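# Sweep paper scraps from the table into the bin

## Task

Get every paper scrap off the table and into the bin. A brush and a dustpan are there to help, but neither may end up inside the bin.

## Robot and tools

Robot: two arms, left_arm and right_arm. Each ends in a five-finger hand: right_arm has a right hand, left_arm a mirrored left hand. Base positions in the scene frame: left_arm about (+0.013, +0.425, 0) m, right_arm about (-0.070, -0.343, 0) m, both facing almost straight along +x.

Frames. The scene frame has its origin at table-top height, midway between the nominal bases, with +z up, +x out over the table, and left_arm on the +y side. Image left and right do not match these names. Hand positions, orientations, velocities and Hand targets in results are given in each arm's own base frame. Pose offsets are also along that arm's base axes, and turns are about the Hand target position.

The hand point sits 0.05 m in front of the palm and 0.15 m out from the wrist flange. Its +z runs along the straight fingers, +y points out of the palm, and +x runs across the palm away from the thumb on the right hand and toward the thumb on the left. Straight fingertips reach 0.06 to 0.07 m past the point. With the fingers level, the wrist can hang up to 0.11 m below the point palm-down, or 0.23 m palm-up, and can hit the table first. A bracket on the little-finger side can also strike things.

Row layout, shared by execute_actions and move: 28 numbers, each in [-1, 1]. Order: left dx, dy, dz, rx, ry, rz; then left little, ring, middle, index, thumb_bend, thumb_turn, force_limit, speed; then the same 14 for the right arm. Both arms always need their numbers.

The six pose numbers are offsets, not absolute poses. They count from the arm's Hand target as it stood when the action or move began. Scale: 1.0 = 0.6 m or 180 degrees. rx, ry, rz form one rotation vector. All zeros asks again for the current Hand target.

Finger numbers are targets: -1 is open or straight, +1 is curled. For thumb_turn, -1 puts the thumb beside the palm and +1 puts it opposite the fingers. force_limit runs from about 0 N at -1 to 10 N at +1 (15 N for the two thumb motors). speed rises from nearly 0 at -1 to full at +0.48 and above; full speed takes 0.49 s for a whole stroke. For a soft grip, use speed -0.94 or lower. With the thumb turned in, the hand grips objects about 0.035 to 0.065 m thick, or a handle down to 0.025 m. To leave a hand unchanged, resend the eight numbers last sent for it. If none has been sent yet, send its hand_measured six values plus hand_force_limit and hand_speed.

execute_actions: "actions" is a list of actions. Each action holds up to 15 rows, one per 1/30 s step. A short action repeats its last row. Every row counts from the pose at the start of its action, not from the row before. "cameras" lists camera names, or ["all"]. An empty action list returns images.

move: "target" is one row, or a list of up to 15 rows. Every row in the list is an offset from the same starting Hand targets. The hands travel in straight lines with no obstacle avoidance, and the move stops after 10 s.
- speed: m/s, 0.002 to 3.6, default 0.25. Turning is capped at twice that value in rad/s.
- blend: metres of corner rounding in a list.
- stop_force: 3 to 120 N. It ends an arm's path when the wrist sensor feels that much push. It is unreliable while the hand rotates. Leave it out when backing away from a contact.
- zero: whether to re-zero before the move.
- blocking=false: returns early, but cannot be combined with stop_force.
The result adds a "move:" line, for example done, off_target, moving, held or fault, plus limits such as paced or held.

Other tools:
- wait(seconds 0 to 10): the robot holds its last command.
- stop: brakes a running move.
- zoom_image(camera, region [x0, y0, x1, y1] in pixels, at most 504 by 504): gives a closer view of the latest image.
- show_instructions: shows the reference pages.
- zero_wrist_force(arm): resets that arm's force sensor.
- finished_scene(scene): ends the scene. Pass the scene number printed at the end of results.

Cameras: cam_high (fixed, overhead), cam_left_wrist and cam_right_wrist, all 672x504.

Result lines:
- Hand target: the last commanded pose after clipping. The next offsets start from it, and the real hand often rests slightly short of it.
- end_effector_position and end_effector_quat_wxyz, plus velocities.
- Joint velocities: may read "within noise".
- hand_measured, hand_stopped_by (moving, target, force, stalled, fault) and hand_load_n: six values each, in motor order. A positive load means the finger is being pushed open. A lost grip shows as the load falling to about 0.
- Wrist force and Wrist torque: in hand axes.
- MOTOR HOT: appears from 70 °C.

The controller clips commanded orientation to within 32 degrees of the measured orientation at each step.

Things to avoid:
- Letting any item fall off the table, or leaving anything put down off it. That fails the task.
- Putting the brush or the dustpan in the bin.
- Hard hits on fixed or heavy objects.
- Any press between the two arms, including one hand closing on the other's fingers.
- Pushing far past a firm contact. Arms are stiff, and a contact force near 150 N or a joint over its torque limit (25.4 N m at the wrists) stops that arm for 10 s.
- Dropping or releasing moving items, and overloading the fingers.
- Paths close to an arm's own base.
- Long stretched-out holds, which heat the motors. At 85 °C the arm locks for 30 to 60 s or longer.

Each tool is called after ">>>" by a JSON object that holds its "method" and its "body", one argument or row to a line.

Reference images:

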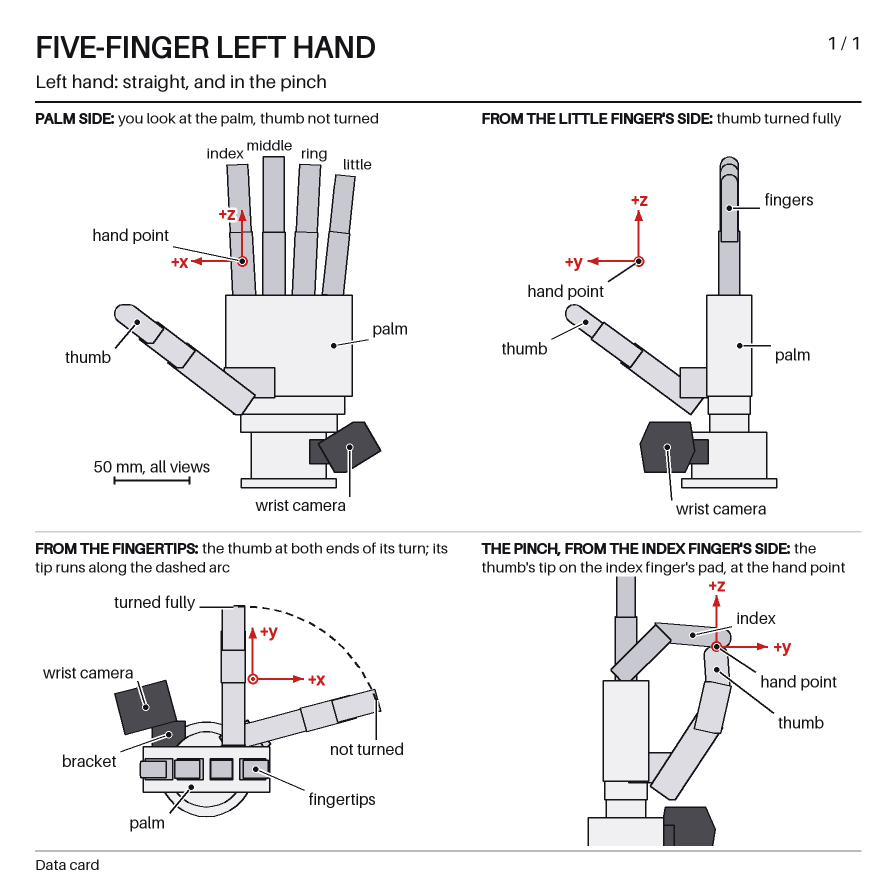

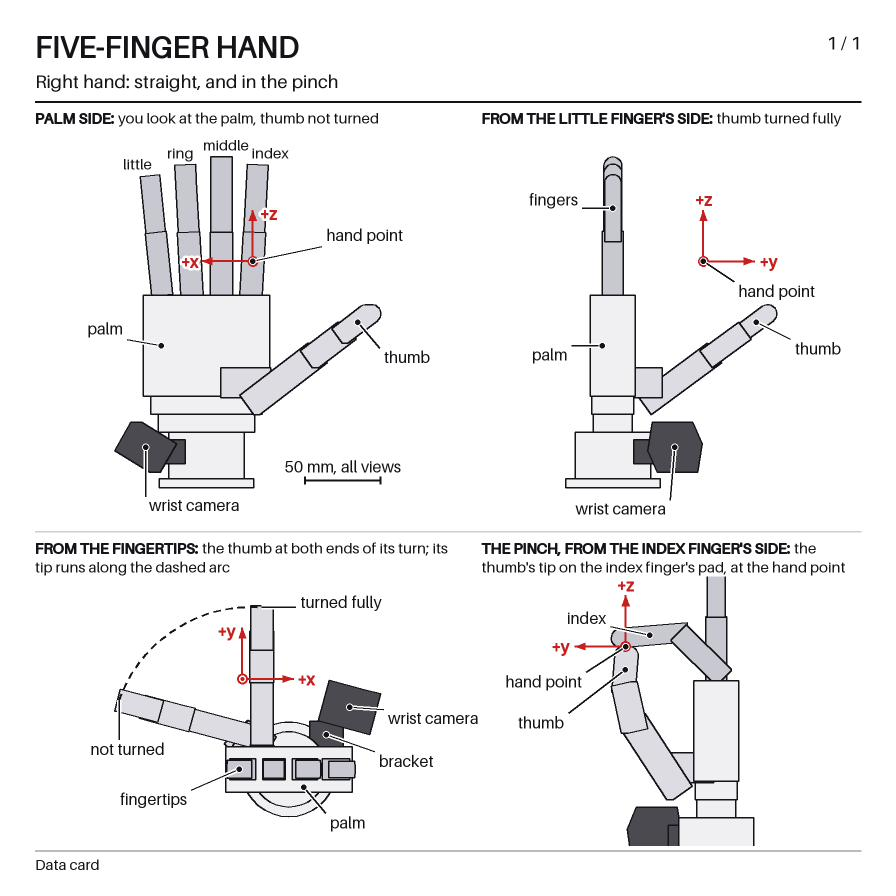

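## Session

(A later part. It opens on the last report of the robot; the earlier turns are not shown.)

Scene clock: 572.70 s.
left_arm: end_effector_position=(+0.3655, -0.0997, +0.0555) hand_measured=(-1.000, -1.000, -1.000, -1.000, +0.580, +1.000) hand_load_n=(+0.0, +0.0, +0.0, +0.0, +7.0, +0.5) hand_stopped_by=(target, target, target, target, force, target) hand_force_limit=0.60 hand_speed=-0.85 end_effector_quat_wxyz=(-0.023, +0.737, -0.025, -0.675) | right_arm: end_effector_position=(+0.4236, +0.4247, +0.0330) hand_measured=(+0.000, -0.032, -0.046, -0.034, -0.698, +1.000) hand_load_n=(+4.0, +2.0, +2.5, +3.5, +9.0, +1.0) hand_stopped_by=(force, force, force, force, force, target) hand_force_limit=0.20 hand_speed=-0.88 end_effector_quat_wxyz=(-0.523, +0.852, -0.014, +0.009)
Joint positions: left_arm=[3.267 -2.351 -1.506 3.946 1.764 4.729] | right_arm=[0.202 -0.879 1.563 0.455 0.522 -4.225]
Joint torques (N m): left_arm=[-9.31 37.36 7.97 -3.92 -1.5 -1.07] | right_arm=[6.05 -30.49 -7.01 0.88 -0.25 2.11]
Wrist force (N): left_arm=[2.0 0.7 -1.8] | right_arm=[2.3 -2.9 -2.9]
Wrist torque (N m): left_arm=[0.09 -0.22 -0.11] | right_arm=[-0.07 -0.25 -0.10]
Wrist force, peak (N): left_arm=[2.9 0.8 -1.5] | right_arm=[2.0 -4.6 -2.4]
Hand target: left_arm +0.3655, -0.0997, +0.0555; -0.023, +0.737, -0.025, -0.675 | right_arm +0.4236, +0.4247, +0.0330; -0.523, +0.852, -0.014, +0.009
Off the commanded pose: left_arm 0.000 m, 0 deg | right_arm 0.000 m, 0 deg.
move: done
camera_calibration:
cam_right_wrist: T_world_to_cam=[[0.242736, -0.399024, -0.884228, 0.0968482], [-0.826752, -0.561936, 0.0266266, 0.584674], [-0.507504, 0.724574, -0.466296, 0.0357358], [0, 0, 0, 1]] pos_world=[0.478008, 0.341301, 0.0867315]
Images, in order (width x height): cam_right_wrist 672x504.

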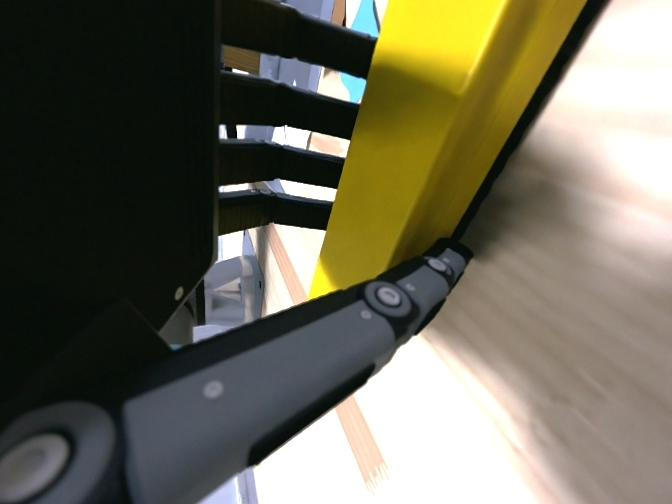

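>>> {"method": "move", "body": {
  "target": [
    [-0.0167,0,0.001,0,0,0,-1,-1,-1,-1,0.95,1,0.6,-0.85,0.0035,0.01,-0.0008,0,0,0,0.3,0.3,0.3,0.3,0.35,1,0.2,-0.88],
    [-0.0167,0,0,0,0,0,-1,-1,-1,-1,0.95,1,0.6,-0.85,0.0035,0.2455,-0.0008,0,0,0,0.3,0.3,0.3,0.3,0.35,1,0.2,-0.88],
    [-0.0167,0,0,0,0,0,-1,-1,-1,-1,0.95,1,0.6,-0.85,0.0035,0.284,0.0025,0,0,0,0.3,0.3,0.3,0.3,0.35,1,0.2,-0.88],
    [-0.0167,0,0,0,0,0,-1,-1,-1,-1,0.95,1,0.6,-0.85,0.0035,0.329,0.0025,0,0,0,0.3,0.3,0.3,0.3,0.35,1,0.2,-0.88]
  ],
  "speed": 0.06,
  "stop_force": 18,
  "cameras": ["all"]
}}

>>> {"method": "zoom_image", "body": {
  "camera": "cam_high",
  "region": [290, 150, 500, 300]
}}

Scene clock: 621.20 s.
left_arm: end_effector_position=(+0.3555, -0.0997, +0.0555) hand_measured=(-1.000, -1.000, -1.000, -1.000, +0.580, +1.000) hand_load_n=(+0.0, +0.0, +0.0, +0.0, +7.0, +1.0) hand_stopped_by=(target, target, target, target, force, target) hand_force_limit=0.60 hand_speed=-0.85 end_effector_quat_wxyz=(-0.023, +0.737, -0.025, -0.675) | right_arm: end_effector_position=(+0.4257, +0.6221, +0.0345) hand_measured=(+0.000, -0.032, -0.046, -0.034, -0.700, +1.000) hand_load_n=(+0.0, +0.0, +4.0, +3.0, +7.0, -1.5) hand_stopped_by=(force, force, force, force, force, target) hand_force_limit=0.20 hand_speed=-0.88 end_effector_quat_wxyz=(-0.523, +0.852, -0.014, +0.009)
Joint positions: left_arm=[3.269 -2.333 -1.543 3.964 1.767 4.73] | right_arm=[0.54 -0.722 1.168 0.306 0.725 -3.754]
Joint torques (N m): left_arm=[-9 34.19 6.01 0.37 -2.2 1.52] | right_arm=[10 -38.32 -22.86 3.26 0.97 2.65]
Wrist force (N): left_arm=[1.3 -2.0 -2.7] | right_arm=[0.6 1.5 -2.3]
Wrist torque (N m): left_arm=[-0.01 -0.20 -0.18] | right_arm=[0.16 -0.19 -0.03]
Wrist force, peak (N): left_arm=[0.3 -8.1 -1.3] | right_arm=[-0.5 -1.2 -18.6]
Hand target: left_arm +0.3555, -0.0997, +0.0555; -0.023, +0.737, -0.025, -0.675 | right_arm +0.4257, +0.6221, +0.0345; -0.523, +0.852, -0.014, +0.009
Off the commanded pose: left_arm 0.000 m, 0 deg | right_arm 0.000 m, 0 deg.
move: done
camera_calibration:
cam_left_wrist: T_world_to_cam=[[0.0447314, 0.972469, -0.228697, 0.0966222], [0.586509, -0.210884, -0.782007, -0.185853], [-0.808706, -0.0991527, -0.579795, 0.422925], [0, 0, 0, 1]] pos_world=[0.446704, -0.0912214, 0.121968]
cam_right_wrist: T_world_to_cam=[[0.242703, -0.399047, -0.884227, 0.17646], [-0.826762, -0.56192, 0.0266622, 0.697289], [-0.507504, 0.724574, -0.466296, -0.10553], [0, 0, 0, 1]] pos_world=[0.480108, 0.538701, 0.0882314]

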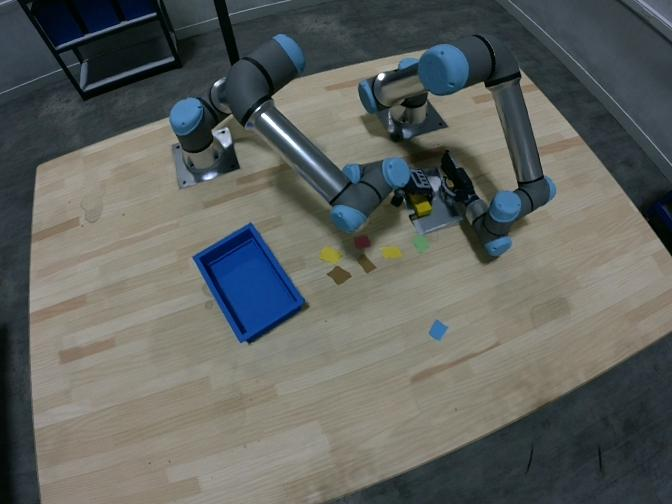

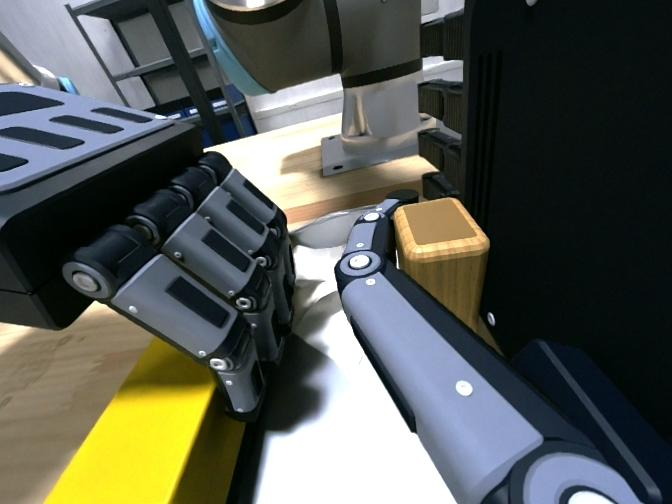

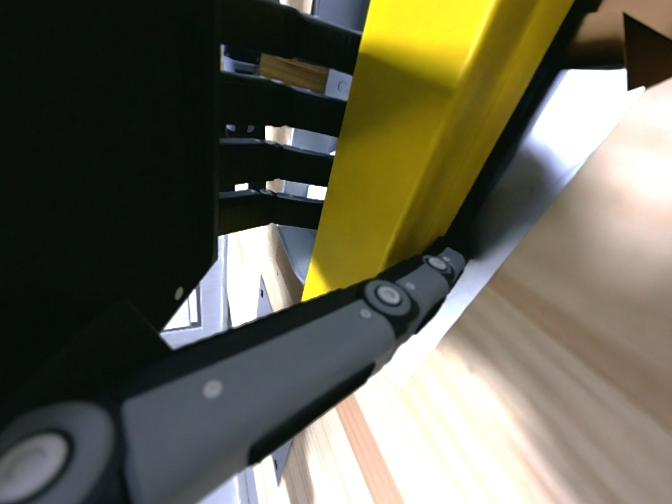

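Scaled by 2.400.

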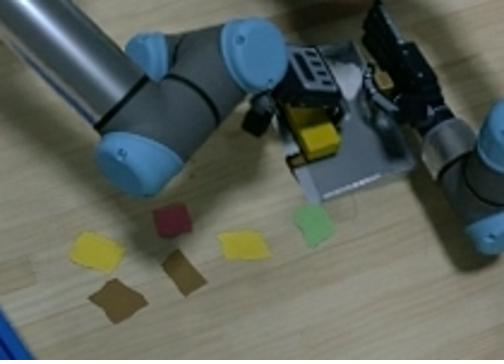

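>>> {"method": "move", "body": {
  "target": [
    [0,0,0,0,0,0,-1,-1,-1,-1,0.95,1,0.6,-0.85,0,-0.01,0.09,0,0,0,0.3,0.3,0.3,0.3,0.35,1,0.2,-0.88],
    [0,0,0,0,0,0,-1,-1,-1,-1,0.95,1,0.6,-0.85,0.08,-0.45,0.1,0,0,0,0.3,0.3,0.3,0.3,0.35,1,0.2,-0.88]
  ],
  "speed": 0.12,
  "blend": [0.02,0],
  "cameras": ["all"]
}}

>>> {"method": "zoom_image", "body": {
  "camera": "cam_high",
  "region": [290, 150, 500, 300]
}}

Scene clock: 655.67 s.
left_arm: end_effector_position=(+0.3555, -0.0997, +0.0555) hand_measured=(-1.000, -1.000, -1.000, -1.000, +0.580, +1.000) hand_load_n=(+0.0, +0.0, +0.0, +0.0, +7.0, +1.0) hand_stopped_by=(target, target, target, target, force, target) hand_force_limit=0.60 hand_speed=-0.85 end_effector_quat_wxyz=(-0.023, +0.737, -0.025, -0.675) | right_arm: end_effector_position=(+0.4737, +0.3521, +0.0945) hand_measured=(+0.000, -0.032, -0.046, -0.034, -0.700, +1.000) hand_load_n=(+0.0, +0.0, +4.0, +3.5, +7.0, -1.0) hand_stopped_by=(force, force, force, force, force, target) hand_force_limit=0.20 hand_speed=-0.88 end_effector_quat_wxyz=(-0.523, +0.852, -0.014, +0.009)
Joint positions: left_arm=[3.269 -2.333 -1.543 3.964 1.767 4.73] | right_arm=[0.044 -0.874 1.445 0.848 0.476 -4.543]
Joint torques (N m): left_arm=[0.91 38.93 8.26 -1.51 1.39 0.05] | right_arm=[-10.53 -32.91 -21.01 4.92 -3.21 -2.55]
Wrist force (N): left_arm=[1.8 0.7 -1.8] | right_arm=[0.7 2.9 -0.2]
Wrist torque (N m): left_arm=[0.09 -0.19 -0.14] | right_arm=[0.16 -0.18 0.15]
Wrist force, peak (N): left_arm=[0.7 -2.6 -3.0] | right_arm=[0.8 3.8 0.4]
Hand target: left_arm +0.3555, -0.0997, +0.0555; -0.023, +0.737, -0.025, -0.675 | right_arm +0.4737, +0.3521, +0.0945; -0.523, +0.852, -0.014, +0.009
Off the commanded pose: left_arm 0.000 m, 0 deg | right_arm 0.000 m, 0 deg.
move: done
camera_calibration:
cam_left_wrist: T_world_to_cam=[[0.0447314, 0.972469, -0.228697, 0.0966266], [0.586509, -0.210884, -0.782007, -0.185795], [-0.808706, -0.0991527, -0.579795, 0.422844], [0, 0, 0, 1]] pos_world=[0.446604, -0.0912214, 0.121968]
cam_right_wrist: T_world_to_cam=[[0.242756, -0.398969, -0.884248, 0.110076], [-0.826769, -0.561915, 0.0265578, 0.583673], [-0.507468, 0.724621, -0.466263, 0.142406], [0, 0, 0, 1]] pos_world=[0.528108, 0.268701, 0.148232]

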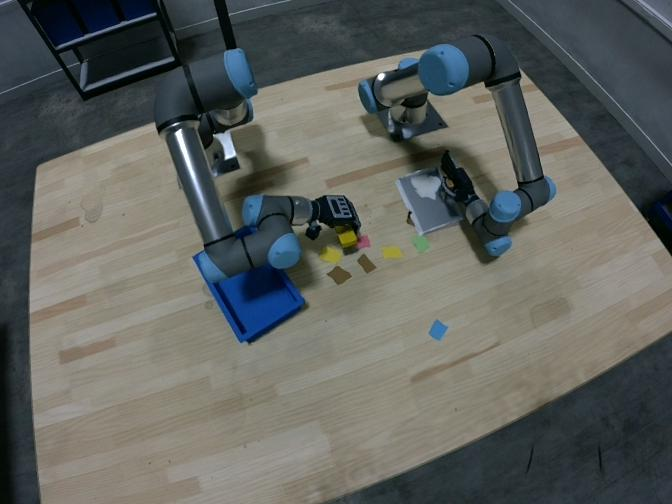

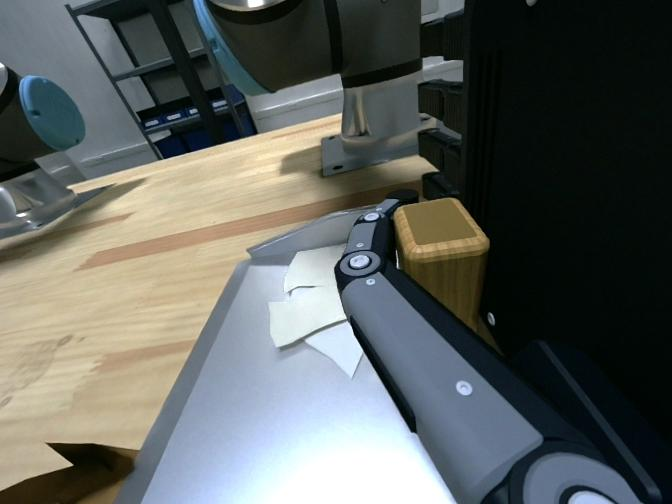

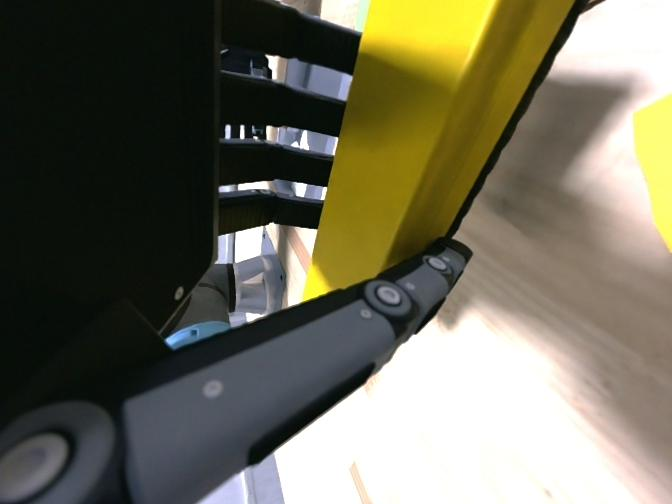

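Scaled by 2.400.

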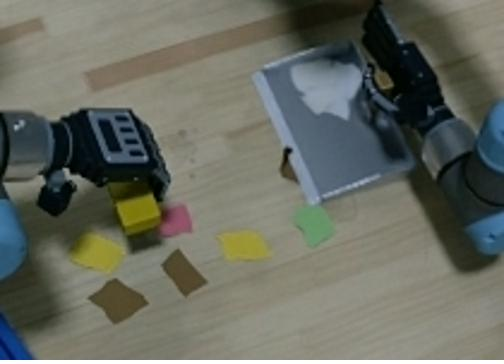

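>>> {"method": "move", "body": {
  "target": [
    [0,0.02,0.04,0,0,0,-1,-1,-1,-1,0.95,1,0.6,-0.85,0.0867,-0.2068,0,0,0,0,0.3,0.3,0.3,0.3,0.35,1,0.2,-0.88],
    [0.1583,0.0242,0.04,0,0,0,-1,-1,-1,-1,0.95,1,0.6,-0.85,0.0867,-0.2068,-0.093,0,0,0,0.3,0.3,0.3,0.3,0.35,1,0.2,-0.88],
    [0.1583,0.0242,0.004,0,0,0,-1,-1,-1,-1,0.95,1,0.6,-0.85,0.0867,-0.2068,-0.093,0,0,0,0.3,0.3,0.3,0.3,0.35,1,0.2,-0.88]
  ],
  "speed": 0.1
}}

>>> {"method": "move", "body": {
  "target": [0,0,-0.01,0,0,0,-1,-1,-1,-1,0.95,1,0.6,-0.85,0,0,-0.001,0,0,0,0.3,0.3,0.3,0.3,0.35,1,0.2,-0.88],
  "speed": 0.02,
  "stop_force": 4
}}

>>> {"method": "move", "body": {
  "target": [0,0,0,0,0,0,-1,-1,-1,-1,0.95,1,0.6,-0.85,0,0,-0.03,0,0,0,0.3,0.3,0.3,0.3,0.35,1,0.2,-0.88],
  "speed": 0.01,
  "stop_force": 8,
  "cameras": ["all"]
}}

>>> {"method": "zoom_image", "body": {
  "camera": "cam_high",
  "region": [290, 150, 500, 300]
}}

Scene clock: 683.17 s.
left_arm: end_effector_position=(+0.4504, -0.0852, +0.0581) hand_measured=(-1.000, -1.000, -1.000, -1.000, +0.580, +1.000) hand_load_n=(+0.0, +0.0, +0.0, +0.0, +6.5, +1.0) hand_stopped_by=(target, target, target, target, force, target) hand_force_limit=0.60 hand_speed=-0.85 end_effector_quat_wxyz=(-0.023, +0.737, -0.025, -0.675) | right_arm: end_effector_position=(+0.5257, +0.2280, +0.0387) hand_measured=(+0.000, -0.032, -0.046, -0.034, -0.700, +1.000) hand_load_n=(+0.0, +0.0, +3.5, +3.5, +7.0, -1.0) hand_stopped_by=(force, force, force, force, force, target) hand_force_limit=0.20 hand_speed=-0.88 end_effector_quat_wxyz=(-0.523, +0.852, -0.014, +0.009)
Joint positions: left_arm=[3.273 -2.515 -1.168 3.771 1.77 4.73] | right_arm=[-0.188 -0.681 1.382 1.162 0.493 -5.043]
Joint torques (N m): left_arm=[-10.82 38.54 8.83 0.34 -2.28 -0.43] | right_arm=[5.53 -35.84 -19.12 0.33 -2.46 2.75]
Wrist force (N): left_arm=[3.7 0.7 -0.8] | right_arm=[0.4 2.7 -0.6]
Wrist torque (N m): left_arm=[0.10 -0.26 -0.03] | right_arm=[0.16 -0.12 0.08]
Wrist force, peak (N): left_arm=[5.0 0.9 -1.1] | right_arm=[0.6 3.6 -0.2]
Hand target: left_arm +0.4504, -0.0852, +0.0579; -0.023, +0.737, -0.025, -0.675 | right_arm +0.5257, +0.2280, +0.0387; -0.523, +0.852, -0.014, +0.009
Off the commanded pose: left_arm 0.000 m, 0 deg | right_arm 0.000 m, 0 deg.
move: done

Scene clock: 684.60 s.
left_arm: end_effector_position=(+0.4504, -0.0852, +0.0561) hand_measured=(-1.000, -1.000, -1.000, -1.000, +0.580, +1.000) hand_load_n=(+0.0, +0.0, +0.0, +0.0, +6.0, +0.5) hand_stopped_by=(target, target, target, target, force, target) hand_force_limit=0.60 hand_speed=-0.85 end_effector_quat_wxyz=(-0.023, +0.737, -0.025, -0.675) | right_arm: end_effector_position=(+0.5258, +0.2280, +0.0381) hand_measured=(+0.000, -0.032, -0.046, -0.034, -0.700, +1.000) hand_load_n=(+0.0, +0.0, +3.5, +3.5, +7.0, -1.0) hand_stopped_by=(force, force, force, force, force, target) hand_force_limit=0.20 hand_speed=-0.88 end_effector_quat_wxyz=(-0.523, +0.852, -0.014, +0.009)
Joint positions: left_arm=[3.273 -2.517 -1.169 3.775 1.77 4.73] | right_arm=[-0.188 -0.68 1.382 1.161 0.493 -5.043]
Joint torques (N m): left_arm=[-10.64 58.92 26.63 -4.38 -2.28 0.63] | right_arm=[5.81 -35.85 -6.31 0.46 -2.42 2.67]
Wrist force (N): left_arm=[3.1 0.7 -0.8] | right_arm=[0.5 2.7 -0.5]
Wrist torque (N m): left_arm=[0.06 -0.26 -0.01] | right_arm=[0.16 -0.14 0.08]
Wrist force, peak (N): left_arm=[-6.1 -1.3 -2.2] | right_arm=[0.4 3.0 -0.7]
Hand target: left_arm +0.4504, -0.0852, +0.0561; -0.023, +0.737, -0.025, -0.675 (not the last commanded pose) | right_arm +0.5257, +0.2280, +0.0381; -0.523, +0.852, -0.014, +0.009
Off the commanded pose: left_arm 0.004 m, 0 deg | right_arm 0.000 m, 0 deg.
move: contact (left_arm)

Scene clock: 686.70 s.
left_arm: end_effector_position=(+0.4504, -0.0852, +0.0561) hand_measured=(-1.000, -1.000, -1.000, -1.000, +0.580, +1.000) hand_load_n=(+0.0, +0.0, +0.0, +0.5, +6.5, +0.5) hand_stopped_by=(target, target, target, target, force, target) hand_force_limit=0.60 hand_speed=-0.85 end_effector_quat_wxyz=(-0.023, +0.737, -0.025, -0.675) | right_arm: end_effector_position=(+0.5257, +0.2280, +0.0292) hand_measured=(+0.000, -0.032, -0.046, -0.034, -0.700, +1.000) hand_load_n=(+0.5, +0.5, +4.0, +4.0, +7.0, +0.0) hand_stopped_by=(force, force, force, force, force, target) hand_force_limit=0.20 hand_speed=-0.88 end_effector_quat_wxyz=(-0.523, +0.852, -0.014, +0.009)
Joint positions: left_arm=[3.273 -2.517 -1.169 3.775 1.77 4.73] | right_arm=[-0.188 -0.666 1.383 1.147 0.493 -5.043]
Joint torques (N m): left_arm=[-9.78 58.03 27.19 -4.24 -2.03 0.77] | right_arm=[3.9 -60.49 -10.68 4.83 0.33 0.35]
Wrist force (N): left_arm=[3.0 1.0 -1.2] | right_arm=[0.5 -0.6 0.1]
Wrist torque (N m): left_arm=[0.13 -0.29 -0.01] | right_arm=[0.05 -0.16 0.08]
Wrist force, peak (N): left_arm=[4.1 1.0 -0.9] | right_arm=[1.7 -7.9 0.8]
Hand target: left_arm +0.4504, -0.0852, +0.0561; -0.023, +0.737, -0.025, -0.675 | right_arm +0.5257, +0.2280, +0.0292; -0.523, +0.852, -0.014, +0.009 (not the last commanded pose)
Off the commanded pose: left_arm 0.000 m, 0 deg | right_arm 0.009 m, 0 deg.
move: contact (right_arm)
camera_calibration:
cam_left_wrist: T_world_to_cam=[[0.0447185, 0.972474, -0.22868, 0.078396], [0.58651, -0.210863, -0.782012, -0.238063], [-0.808706, -0.0991529, -0.579796, 0.501398], [0, 0, 0, 1]] pos_world=[0.541604, -0.0767215, 0.122468]
cam_right_wrist: T_world_to_cam=[[0.242626, -0.398936, -0.884298, -0.0097507], [-0.826747, -0.561942, 0.0266755, 0.55873], [-0.507566, 0.724618, -0.466161, 0.228372], [0, 0, 0, 1]] pos_world=[0.580207, 0.144601, 0.082931]

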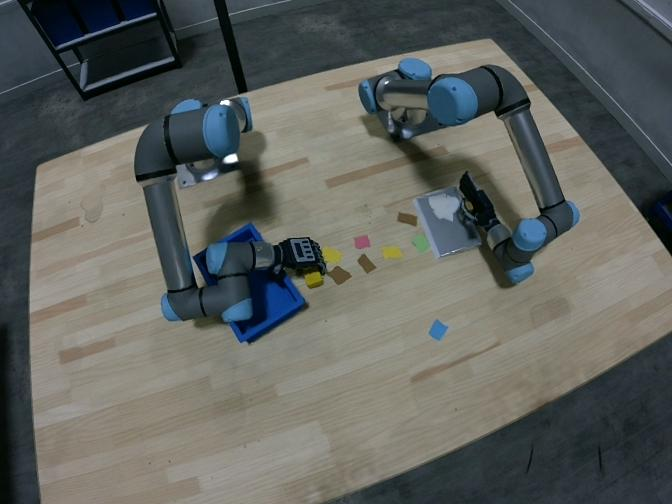

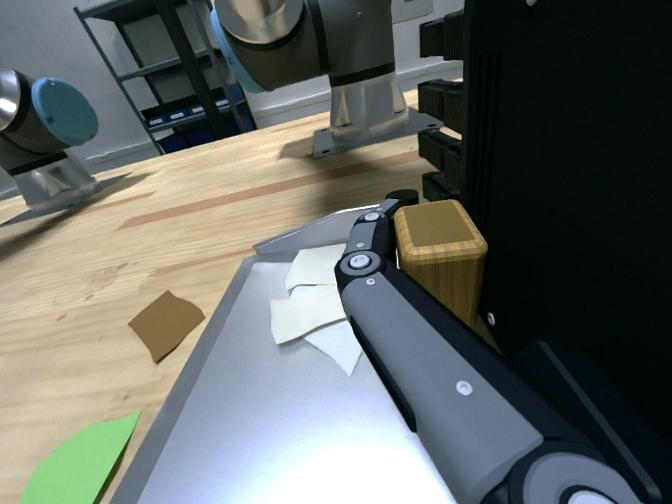

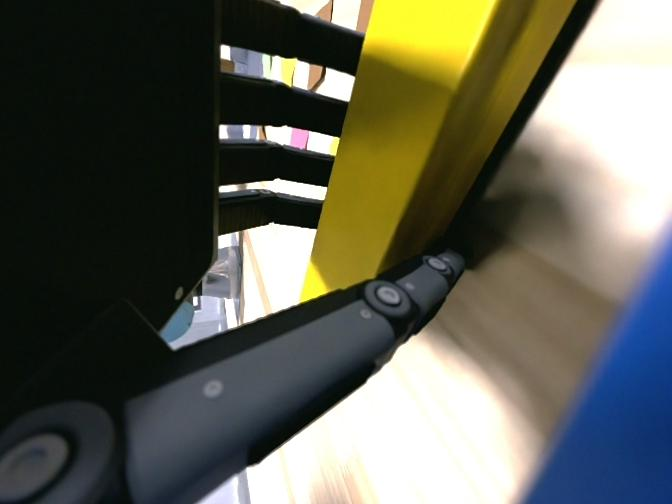

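Scaled by 2.400.

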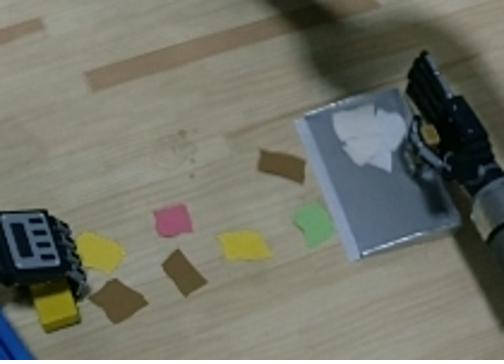

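>>> {"method": "move", "body": {
  "target": [0,0,0,0,0,0,-1,-1,-1,-1,0.95,1,0.6,-0.85,0,0.36,0.0002,0,0,0,0.3,0.3,0.3,0.3,0.35,1,0.2,-0.88],
  "speed": 0.07,
  "stop_force": 20,
  "cameras": ["all"]
}}

>>> {"method": "zoom_image", "body": {
  "camera": "cam_high",
  "region": [290, 150, 500, 300]
}}

Scene clock: 701.17 s.
left_arm: end_effector_position=(+0.4504, -0.0852, +0.0561) hand_measured=(-1.000, -1.000, -1.000, -1.000, +0.580, +1.000) hand_load_n=(+0.0, +0.0, +0.0, +0.0, +6.5, +0.5) hand_stopped_by=(target, target, target, target, force, target) hand_force_limit=0.60 hand_speed=-0.85 end_effector_quat_wxyz=(-0.023, +0.737, -0.025, -0.675) | right_arm: end_effector_position=(+0.5257, +0.4440, +0.0293) hand_measured=(+0.000, -0.032, -0.046, -0.034, -0.700, +1.000) hand_load_n=(+0.5, +0.5, +2.5, +3.0, +7.5, -0.5) hand_stopped_by=(force, force, force, force, force, target) hand_force_limit=0.20 hand_speed=-0.88 end_effector_quat_wxyz=(-0.523, +0.852, -0.014, +0.009)
Joint positions: left_arm=[3.273 -2.517 -1.169 3.775 1.77 4.73] | right_arm=[0.2 -0.666 1.164 0.646 0.521 -4.23]
Joint torques (N m): left_arm=[-9.02 57.45 26.54 -4.23 -1.58 0.62] | right_arm=[12.2 -36.67 -21.53 -0.97 0.55 2.58]
Wrist force (N): left_arm=[3.0 0.6 -1.2] | right_arm=[-0.1 -1.6 -7.0]
Wrist torque (N m): left_arm=[0.06 -0.28 0.00] | right_arm=[-0.16 0.02 -0.06]
Wrist force, peak (N): left_arm=[4.3 0.6 -1.0] | right_arm=[0.1 -1.8 -7.1]
Hand target: left_arm +0.4504, -0.0852, +0.0561; -0.023, +0.737, -0.025, -0.675 | right_arm +0.5257, +0.4440, +0.0293; -0.523, +0.852, -0.014, +0.009
Off the commanded pose: left_arm 0.000 m, 0 deg | right_arm 0.000 m, 0 deg.
move: done
camera_calibration:
cam_left_wrist: T_world_to_cam=[[0.0447185, 0.972474, -0.22868, 0.078396], [0.58651, -0.210863, -0.782012, -0.238063], [-0.808706, -0.0991529, -0.579796, 0.501398], [0, 0, 0, 1]] pos_world=[0.541604, -0.0767215, 0.122468]
cam_right_wrist: T_world_to_cam=[[0.242682, -0.399018, -0.884245, 0.0765002], [-0.82679, -0.56188, 0.026636, 0.680112], [-0.507468, 0.724621, -0.466262, 0.0718521], [0, 0, 0, 1]] pos_world=[0.580208, 0.360601, 0.0830314]

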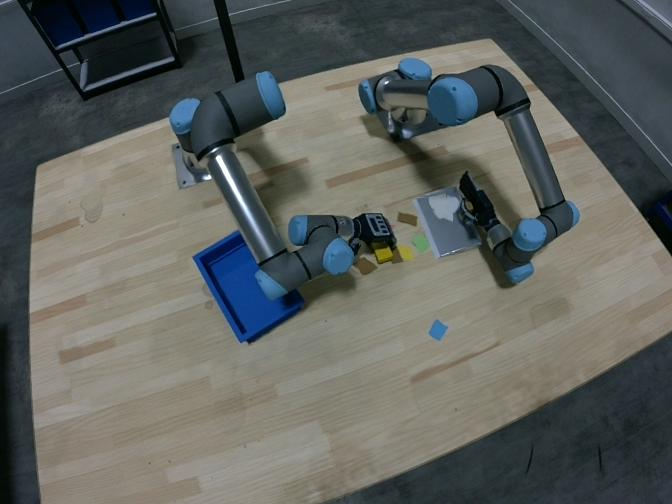

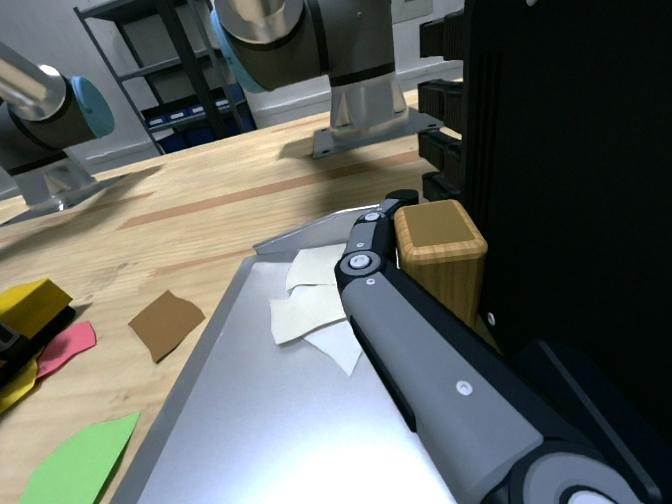

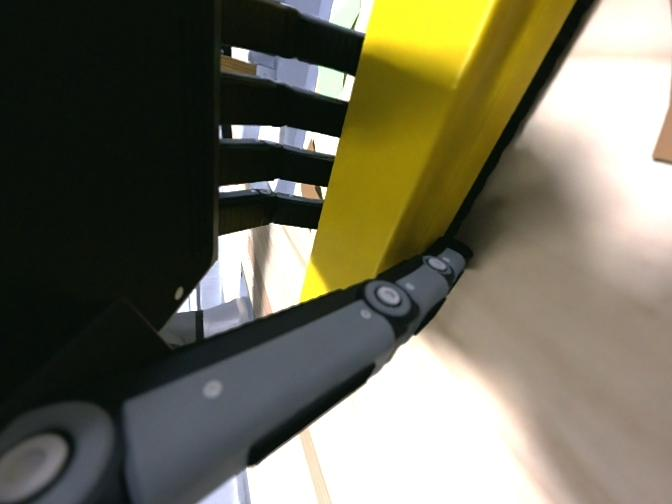

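Scaled by 2.400.

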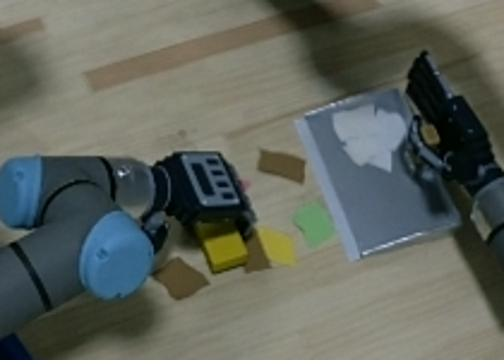

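>>> {"method": "move", "body": {
  "target": [
    [0,0,0,0,0,0,-1,-1,-1,-1,0.95,1,0.6,-0.85,0,0.235,0,0,0,0,0.3,0.3,0.3,0.3,0.35,1,0.2,-0.88],
    [0,0,0,0,0,0,-1,-1,-1,-1,0.95,1,0.6,-0.85,0,0.2767,0.003,0,0,0,0.3,0.3,0.3,0.3,0.35,1,0.2,-0.88],
    [0,0,0,0,0,0,-1,-1,-1,-1,0.95,1,0.6,-0.85,0,0.322,0.003,0,0,0,0.3,0.3,0.3,0.3,0.35,1,0.2,-0.88]
  ],
  "speed": 0.06,
  "stop_force": 18,
  "cameras": ["cam_high","cam_left_wrist"]
}}

>>> {"method": "zoom_image", "body": {
  "camera": "cam_high",
  "region": [290, 150, 500, 300]
}}

>>> {"method": "move", "body": {
  "target": [
    [0,0,0,0,0,0,-1,-1,-1,-1,0.95,1,0.6,-0.85,0,-0.01,0.09,0,0,0,0.3,0.3,0.3,0.3,0.35,1,0.2,-0.88],
    [0,0,0,0,0,0,-1,-1,-1,-1,0.95,1,0.6,-0.85,0.03,-0.55,0.1,0,0,0,0.3,0.3,0.3,0.3,0.35,1,0.2,-0.88]
  ],
  "speed": 0.12,
  "blend": [0.02,0],
  "cameras": ["all"]
}}

>>> {"method": "zoom_image", "body": {
  "camera": "cam_high",
  "region": [290, 150, 500, 300]
}}

Scene clock: 722.10 s.
left_arm: end_effector_position=(+0.4504, -0.0852, +0.0561) hand_measured=(-1.000, -1.000, -1.000, -1.000, +0.580, +1.000) hand_load_n=(+0.0, +0.0, +0.0, +0.0, +6.0, +0.5) hand_stopped_by=(target, target, target, target, force, target) hand_force_limit=0.60 hand_speed=-0.85 end_effector_quat_wxyz=(-0.023, +0.737, -0.025, -0.675) | right_arm: end_effector_position=(+0.5257, +0.6372, +0.0311) hand_measured=(+0.000, -0.032, -0.046, -0.034, -0.700, +1.000) hand_load_n=(+1.0, +0.5, +3.0, +3.0, +7.0, +0.5) hand_stopped_by=(force, force, force, force, force, target) hand_force_limit=0.20 hand_speed=-0.88 end_effector_quat_wxyz=(-0.523, +0.852, -0.014, +0.009)
Joint positions: left_arm=[3.273 -2.517 -1.169 3.775 1.77 4.73] | right_arm=[0.485 -0.463 0.681 0.58 0.685 -3.813]
Joint torques (N m): left_arm=[-6.91 59.36 27.02 -4.22 -1.31 0.56] | right_arm=[11.25 -44.35 -24.29 3.2 0.94 2.19]
Wrist force (N): left_arm=[3.8 0.3 -1.2] | right_arm=[0.1 -0.8 -4.3]
Wrist torque (N m): left_arm=[0.07 -0.27 0.00] | right_arm=[-0.15 -0.09 0.01]
Wrist force, peak (N): left_arm=[4.2 0.3 -1.1] | right_arm=[0.8 -4.8 -8.3]
Hand target: left_arm +0.4504, -0.0852, +0.0561; -0.023, +0.737, -0.025, -0.675 | right_arm +0.5257, +0.6372, +0.0311; -0.523, +0.852, -0.014, +0.009
Off the commanded pose: left_arm 0.000 m, 0 deg | right_arm 0.000 m, 0 deg.
move: done
camera_calibration:
cam_left_wrist: T_world_to_cam=[[0.0447185, 0.972474, -0.22868, 0.078396], [0.58651, -0.210863, -0.782012, -0.238063], [-0.808706, -0.0991529, -0.579796, 0.501398], [0, 0, 0, 1]] pos_world=[0.541604, -0.0767215, 0.122468]
Images, in order (width x height): cam_high 672x504, cam_left_wrist 672x504.

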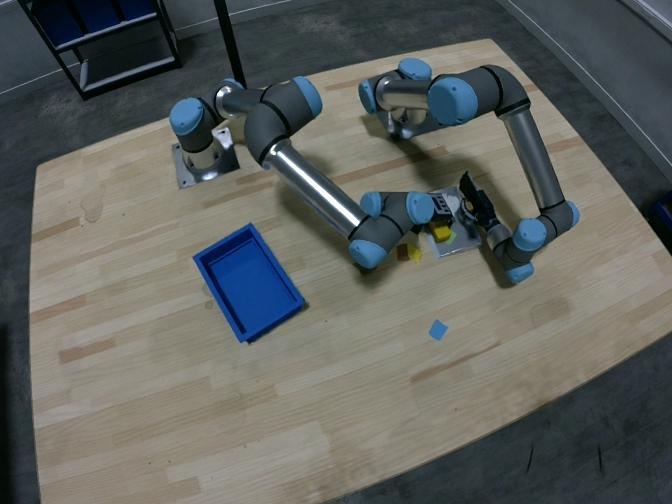

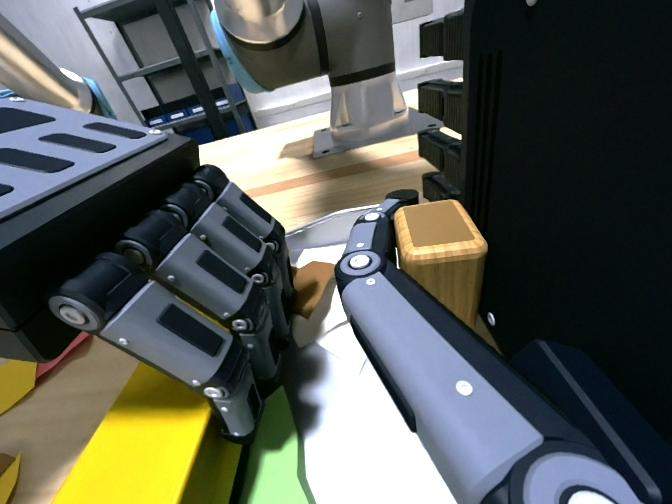

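Scaled by 2.400.

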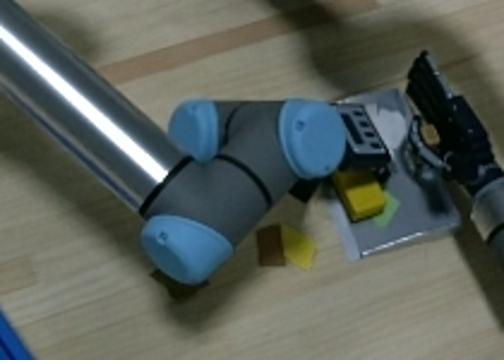

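Scene clock: 726.03 s.
left_arm: end_effector_position=(+0.4504, -0.0852, +0.0561) hand_measured=(-1.000, -1.000, -1.000, -1.000, +0.580, +1.000) hand_load_n=(+0.0, +0.0, +0.0, +0.0, +6.5, +0.5) hand_stopped_by=(target, target, target, target, force, target) hand_force_limit=0.60 hand_speed=-0.85 end_effector_quat_wxyz=(-0.023, +0.737, -0.025, -0.675) | right_arm: end_effector_position=(+0.5437, +0.3073, +0.0911) hand_measured=(+0.000, -0.032, -0.046, -0.034, -0.700, +1.000) hand_load_n=(+0.5, +0.5, +3.0, +3.0, +7.0, +0.5) hand_stopped_by=(force, force, force, force, force, target) hand_force_limit=0.20 hand_speed=-0.88 end_effector_quat_wxyz=(-0.523, +0.852, -0.014, +0.009)
Joint positions: left_arm=[3.273 -2.517 -1.169 3.775 1.77 4.73] | right_arm=[-0.04 -0.725 1.223 1.085 0.47 -4.728]
Joint torques (N m): left_arm=[-5.56 55.87 27 -4.14 -1.09 0.5] | right_arm=[-9.71 -37.7 -17.04 5.2 -3.11 -2.55]
Wrist force (N): left_arm=[3.7 0.2 -1.0] | right_arm=[0.6 2.7 0.1]
Wrist torque (N m): left_arm=[0.03 -0.27 -0.01] | right_arm=[0.12 -0.15 0.17]
Wrist force, peak (N): left_arm=[4.0 0.4 -1.0] | right_arm=[-0.1 -1.1 -4.2]
Hand target: left_arm +0.4504, -0.0852, +0.0561; -0.023, +0.737, -0.025, -0.675 | right_arm +0.5437, +0.3072, +0.0911; -0.523, +0.852, -0.014, +0.009
Off the commanded pose: left_arm 0.000 m, 0 deg | right_arm 0.000 m, 0 deg.
move: done
camera_calibration:
cam_left_wrist: T_world_to_cam=[[0.0447185, 0.972474, -0.22868, 0.078396], [0.58651, -0.210863, -0.782012, -0.238063], [-0.808706, -0.0991529, -0.579796, 0.501398], [0, 0, 0, 1]] pos_world=[0.541604, -0.0767215, 0.122468]
cam_right_wrist: T_world_to_cam=[[0.242638, -0.398954, -0.884287, 0.072275], [-0.826789, -0.561882, 0.0266369, 0.616456], [-0.507491, 0.724655, -0.466184, 0.208801], [0, 0, 0, 1]] pos_world=[0.598107, 0.223901, 0.144831]

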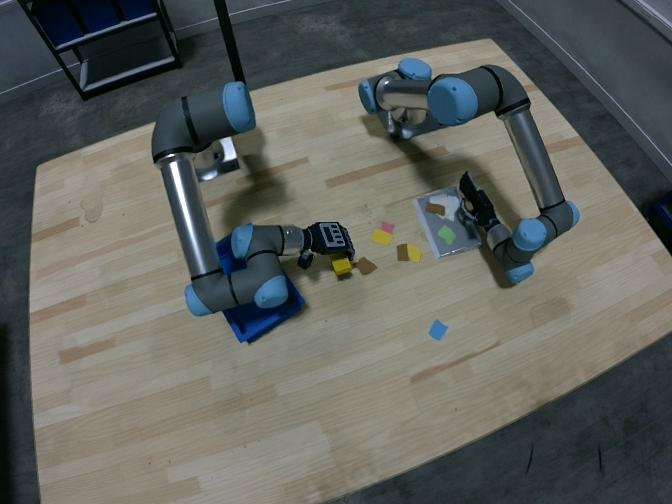

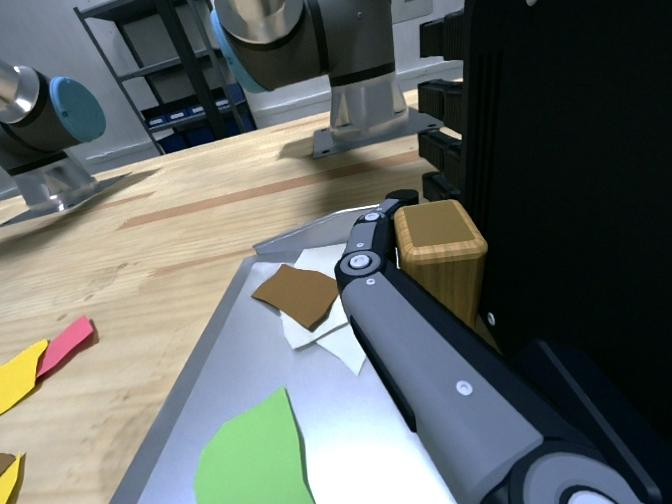

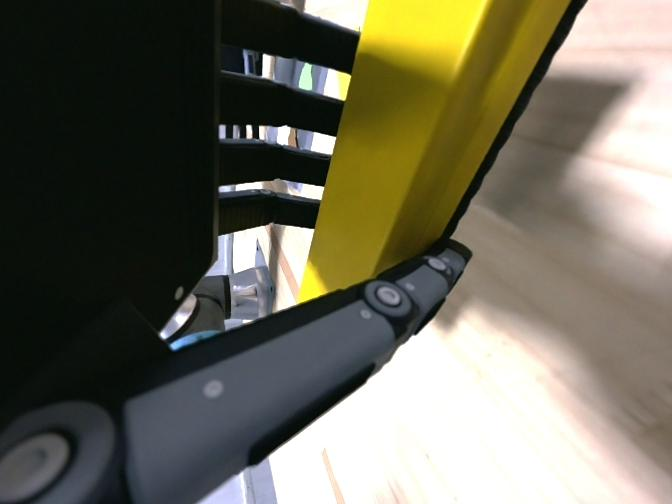

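Scaled by 2.400.

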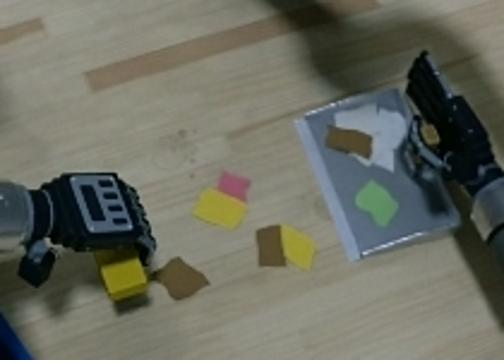

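>>> {"method": "move", "body": {
  "target": [
    [0.0167,0,-0.0018,0,0,0,-1,-1,-1,-1,0.95,1,0.6,-0.85,-0.005,0.0,-0.09,0,0,0,0.3,0.3,0.3,0.3,0.35,1,0.2,-0.88]
  ],
  "speed": 0.1
}}

>>> {"method": "move", "body": {
  "target": [0,0,0,0,0,0,-1,-1,-1,-1,0.95,1,0.6,-0.85,0,0,-0.03,0,0,0,0.3,0.3,0.3,0.3,0.35,1,0.2,-0.88],
  "speed": 0.01,
  "stop_force": 8
}}

>>> {"method": "move", "body": {
  "target": [0,0,0,0,0,0,-1,-1,-1,-1,0.95,1,0.6,-0.85,0,0.22,-0.0008,0,0,0,0.3,0.3,0.3,0.3,0.35,1,0.2,-0.88],
  "speed": 0.06,
  "stop_force": 25,
  "cameras": ["all"]
}}

>>> {"method": "zoom_image", "body": {
  "camera": "cam_high",
  "region": [290, 150, 500, 300]
}}

Scene clock: 754.57 s.
left_arm: end_effector_position=(+0.4604, -0.0852, +0.0550) hand_measured=(-1.000, -1.000, -1.000, -1.000, +0.580, +1.000) hand_load_n=(+0.0, +0.0, +0.0, +0.0, +6.5, -1.0) hand_stopped_by=(target, target, target, target, force, target) hand_force_limit=0.60 hand_speed=-0.85 end_effector_quat_wxyz=(-0.023, +0.737, -0.025, -0.675) | right_arm: end_effector_position=(+0.5408, +0.3072, +0.0373) hand_measured=(+0.000, -0.032, -0.046, -0.034, -0.700, +1.000) hand_load_n=(+0.5, +0.5, +3.0, +3.0, +7.5, +1.0) hand_stopped_by=(force, force, force, force, force, target) hand_force_limit=0.20 hand_speed=-0.88 end_effector_quat_wxyz=(-0.523, +0.852, -0.014, +0.009)
Joint positions: left_arm=[3.271 -2.541 -1.123 3.753 1.768 4.73] | right_arm=[-0.041 -0.661 1.259 0.987 0.47 -4.728]
Joint torques (N m): left_arm=[-10.51 38.24 27.19 -1.8 -2.74 -1.53] | right_arm=[4.58 -37.32 -5.77 0.02 -0.85 2.78]
Wrist force (N): left_arm=[-7.1 1.0 1.9] | right_arm=[0.7 2.7 -0.4]
Wrist torque (N m): left_arm=[0.00 0.11 -0.42] | right_arm=[0.15 -0.17 -0.01]
Wrist force, peak (N): left_arm=[-7.5 0.8 2.0] | right_arm=[0.3 3.3 -0.3]
Hand target: left_arm +0.4604, -0.0852, +0.0550; -0.023, +0.737, -0.025, -0.675 | right_arm +0.5407, +0.3072, +0.0371; -0.523, +0.852, -0.014, +0.009
Off the commanded pose: left_arm 0.000 m, 0 deg | right_arm 0.000 m, 0 deg.
move: done

Scene clock: 757.10 s.
left_arm: end_effector_position=(+0.4604, -0.0852, +0.0550) hand_measured=(-1.000, -1.000, -1.000, -1.000, +0.580, +1.000) hand_load_n=(+0.0, +0.0, +0.0, +0.0, +6.5, -1.0) hand_stopped_by=(target, target, target, target, force, target) hand_force_limit=0.60 hand_speed=-0.85 end_effector_quat_wxyz=(-0.023, +0.737, -0.025, -0.675) | right_arm: end_effector_position=(+0.5407, +0.3072, +0.0241) hand_measured=(+0.000, -0.032, -0.044, -0.034, -0.696, +1.000) hand_load_n=(+1.0, +0.0, +0.0, +2.0, +2.0, +0.0) hand_stopped_by=(force, force, force, force, force, target) hand_force_limit=0.20 hand_speed=-0.88 end_effector_quat_wxyz=(-0.523, +0.852, -0.014, +0.009)
Joint positions: left_arm=[3.271 -2.541 -1.123 3.753 1.768 4.73] | right_arm=[-0.041 -0.643 1.262 0.966 0.47 -4.728]
Joint torques (N m): left_arm=[-11.87 37.86 26.98 -1.76 -2.63 -1.72] | right_arm=[7.46 -60.04 -16.62 4.2 0.71 1.64]
Wrist force (N): left_arm=[-7.5 0.9 1.9] | right_arm=[0.1 -2.4 -3.7]
Wrist torque (N m): left_arm=[0.00 0.08 -0.41] | right_arm=[-0.16 -0.11 -0.10]
Wrist force, peak (N): left_arm=[-7.8 0.9 2.3] | right_arm=[0.3 -9.3 -8.4]
Hand target: left_arm +0.4604, -0.0852, +0.0550; -0.023, +0.737, -0.025, -0.675 | right_arm +0.5407, +0.3072, +0.0241; -0.523, +0.852, -0.014, +0.009 (not the last commanded pose)
Off the commanded pose: left_arm 0.000 m, 0 deg | right_arm 0.005 m, 0 deg.
move: contact (right_arm)

Scene clock: 760.43 s.
left_arm: end_effector_position=(+0.4604, -0.0852, +0.0550) hand_measured=(-1.000, -1.000, -1.000, -1.000, +0.580, +1.000) hand_load_n=(+0.0, +0.0, +0.0, +0.0, +6.5, -0.5) hand_stopped_by=(target, target, target, target, force, target) hand_force_limit=0.60 hand_speed=-0.85 end_effector_quat_wxyz=(-0.023, +0.737, -0.025, -0.675) | right_arm: end_effector_position=(+0.5407, +0.4392, +0.0236) hand_measured=(+0.000, -0.032, -0.044, -0.032, -0.700, +1.000) hand_load_n=(+0.0, +0.0, +0.0, +0.0, +13.0, -2.5) hand_stopped_by=(force, force, force, force, force, target) hand_force_limit=0.20 hand_speed=-0.88 end_effector_quat_wxyz=(-0.523, +0.852, -0.014, +0.009)
Joint positions: left_arm=[3.271 -2.541 -1.123 3.753 1.768 4.73] | right_arm=[0.187 -0.627 1.109 0.682 0.516 -4.254]
Joint torques (N m): left_arm=[-11.21 37.45 27.74 -1.6 -2.5 -1.69] | right_arm=[24.85 -18.23 -14.98 -4.16 1.86 2.36]
Wrist force (N): left_arm=[-6.5 1.3 2.0] | right_arm=[0.2 -22.5 -38.5]
Wrist torque (N m): left_arm=[0.04 0.08 -0.42] | right_arm=[-2.17 0.41 -0.44]
Wrist force, peak (N): left_arm=[-7.8 1.1 2.0] | right_arm=[-0.1 -23.7 -38.7]
Hand target: left_arm +0.4604, -0.0852, +0.0550; -0.023, +0.737, -0.025, -0.675 | right_arm +0.5407, +0.4392, +0.0236; -0.523, +0.852, -0.014, +0.009
Off the commanded pose: left_arm 0.000 m, 0 deg | right_arm 0.000 m, 0 deg.
move: done
camera_calibration:
cam_left_wrist: T_world_to_cam=[[0.0447185, 0.972474, -0.22868, 0.0777201], [0.58651, -0.210863, -0.782012, -0.24471], [-0.808706, -0.0991529, -0.579796, 0.508906], [0, 0, 0, 1]] pos_world=[0.551604, -0.0767215, 0.121468]
cam_right_wrist: T_world_to_cam=[[0.242626, -0.398936, -0.884298, 0.0659132], [-0.826747, -0.561942, 0.0266755, 0.689962], [-0.507566, 0.724618, -0.466161, 0.0803355], [0, 0, 0, 1]] pos_world=[0.595207, 0.355801, 0.077331]

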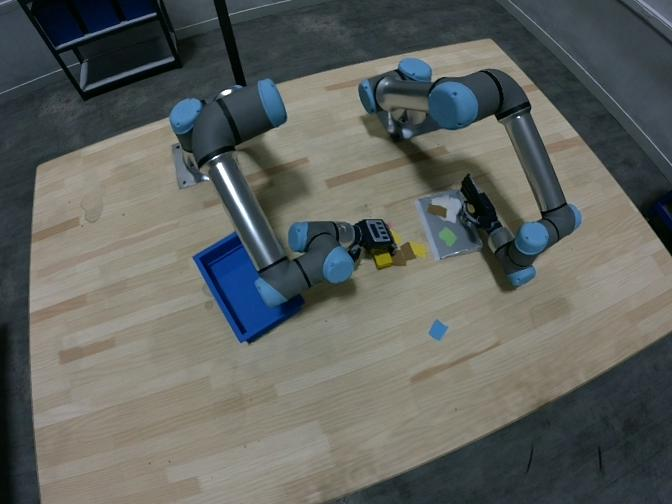

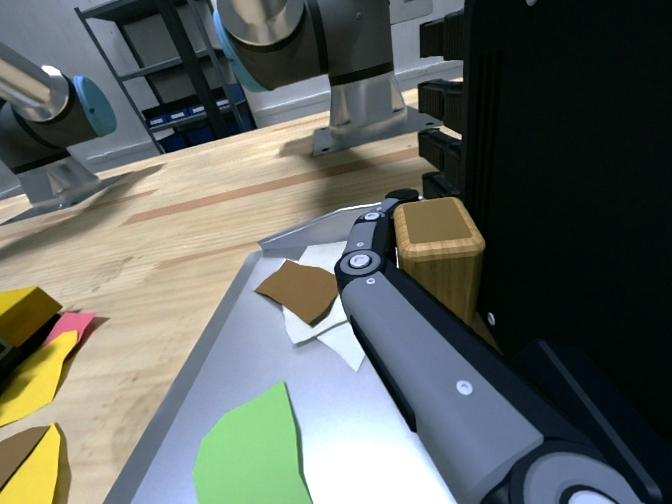

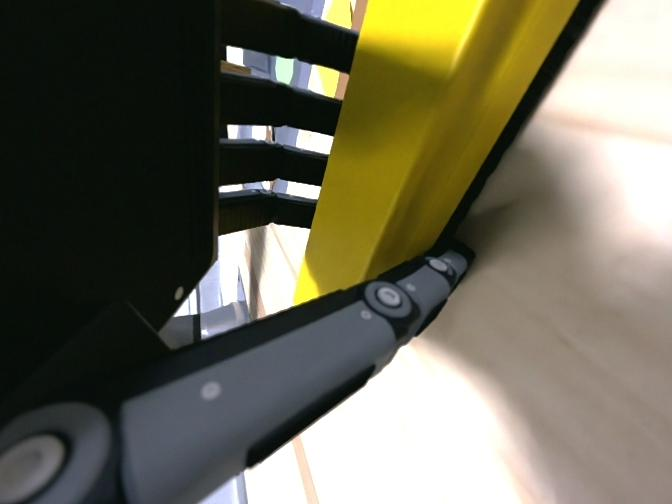

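Scaled by 2.400.

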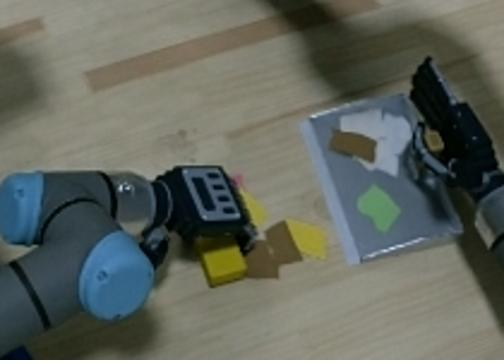

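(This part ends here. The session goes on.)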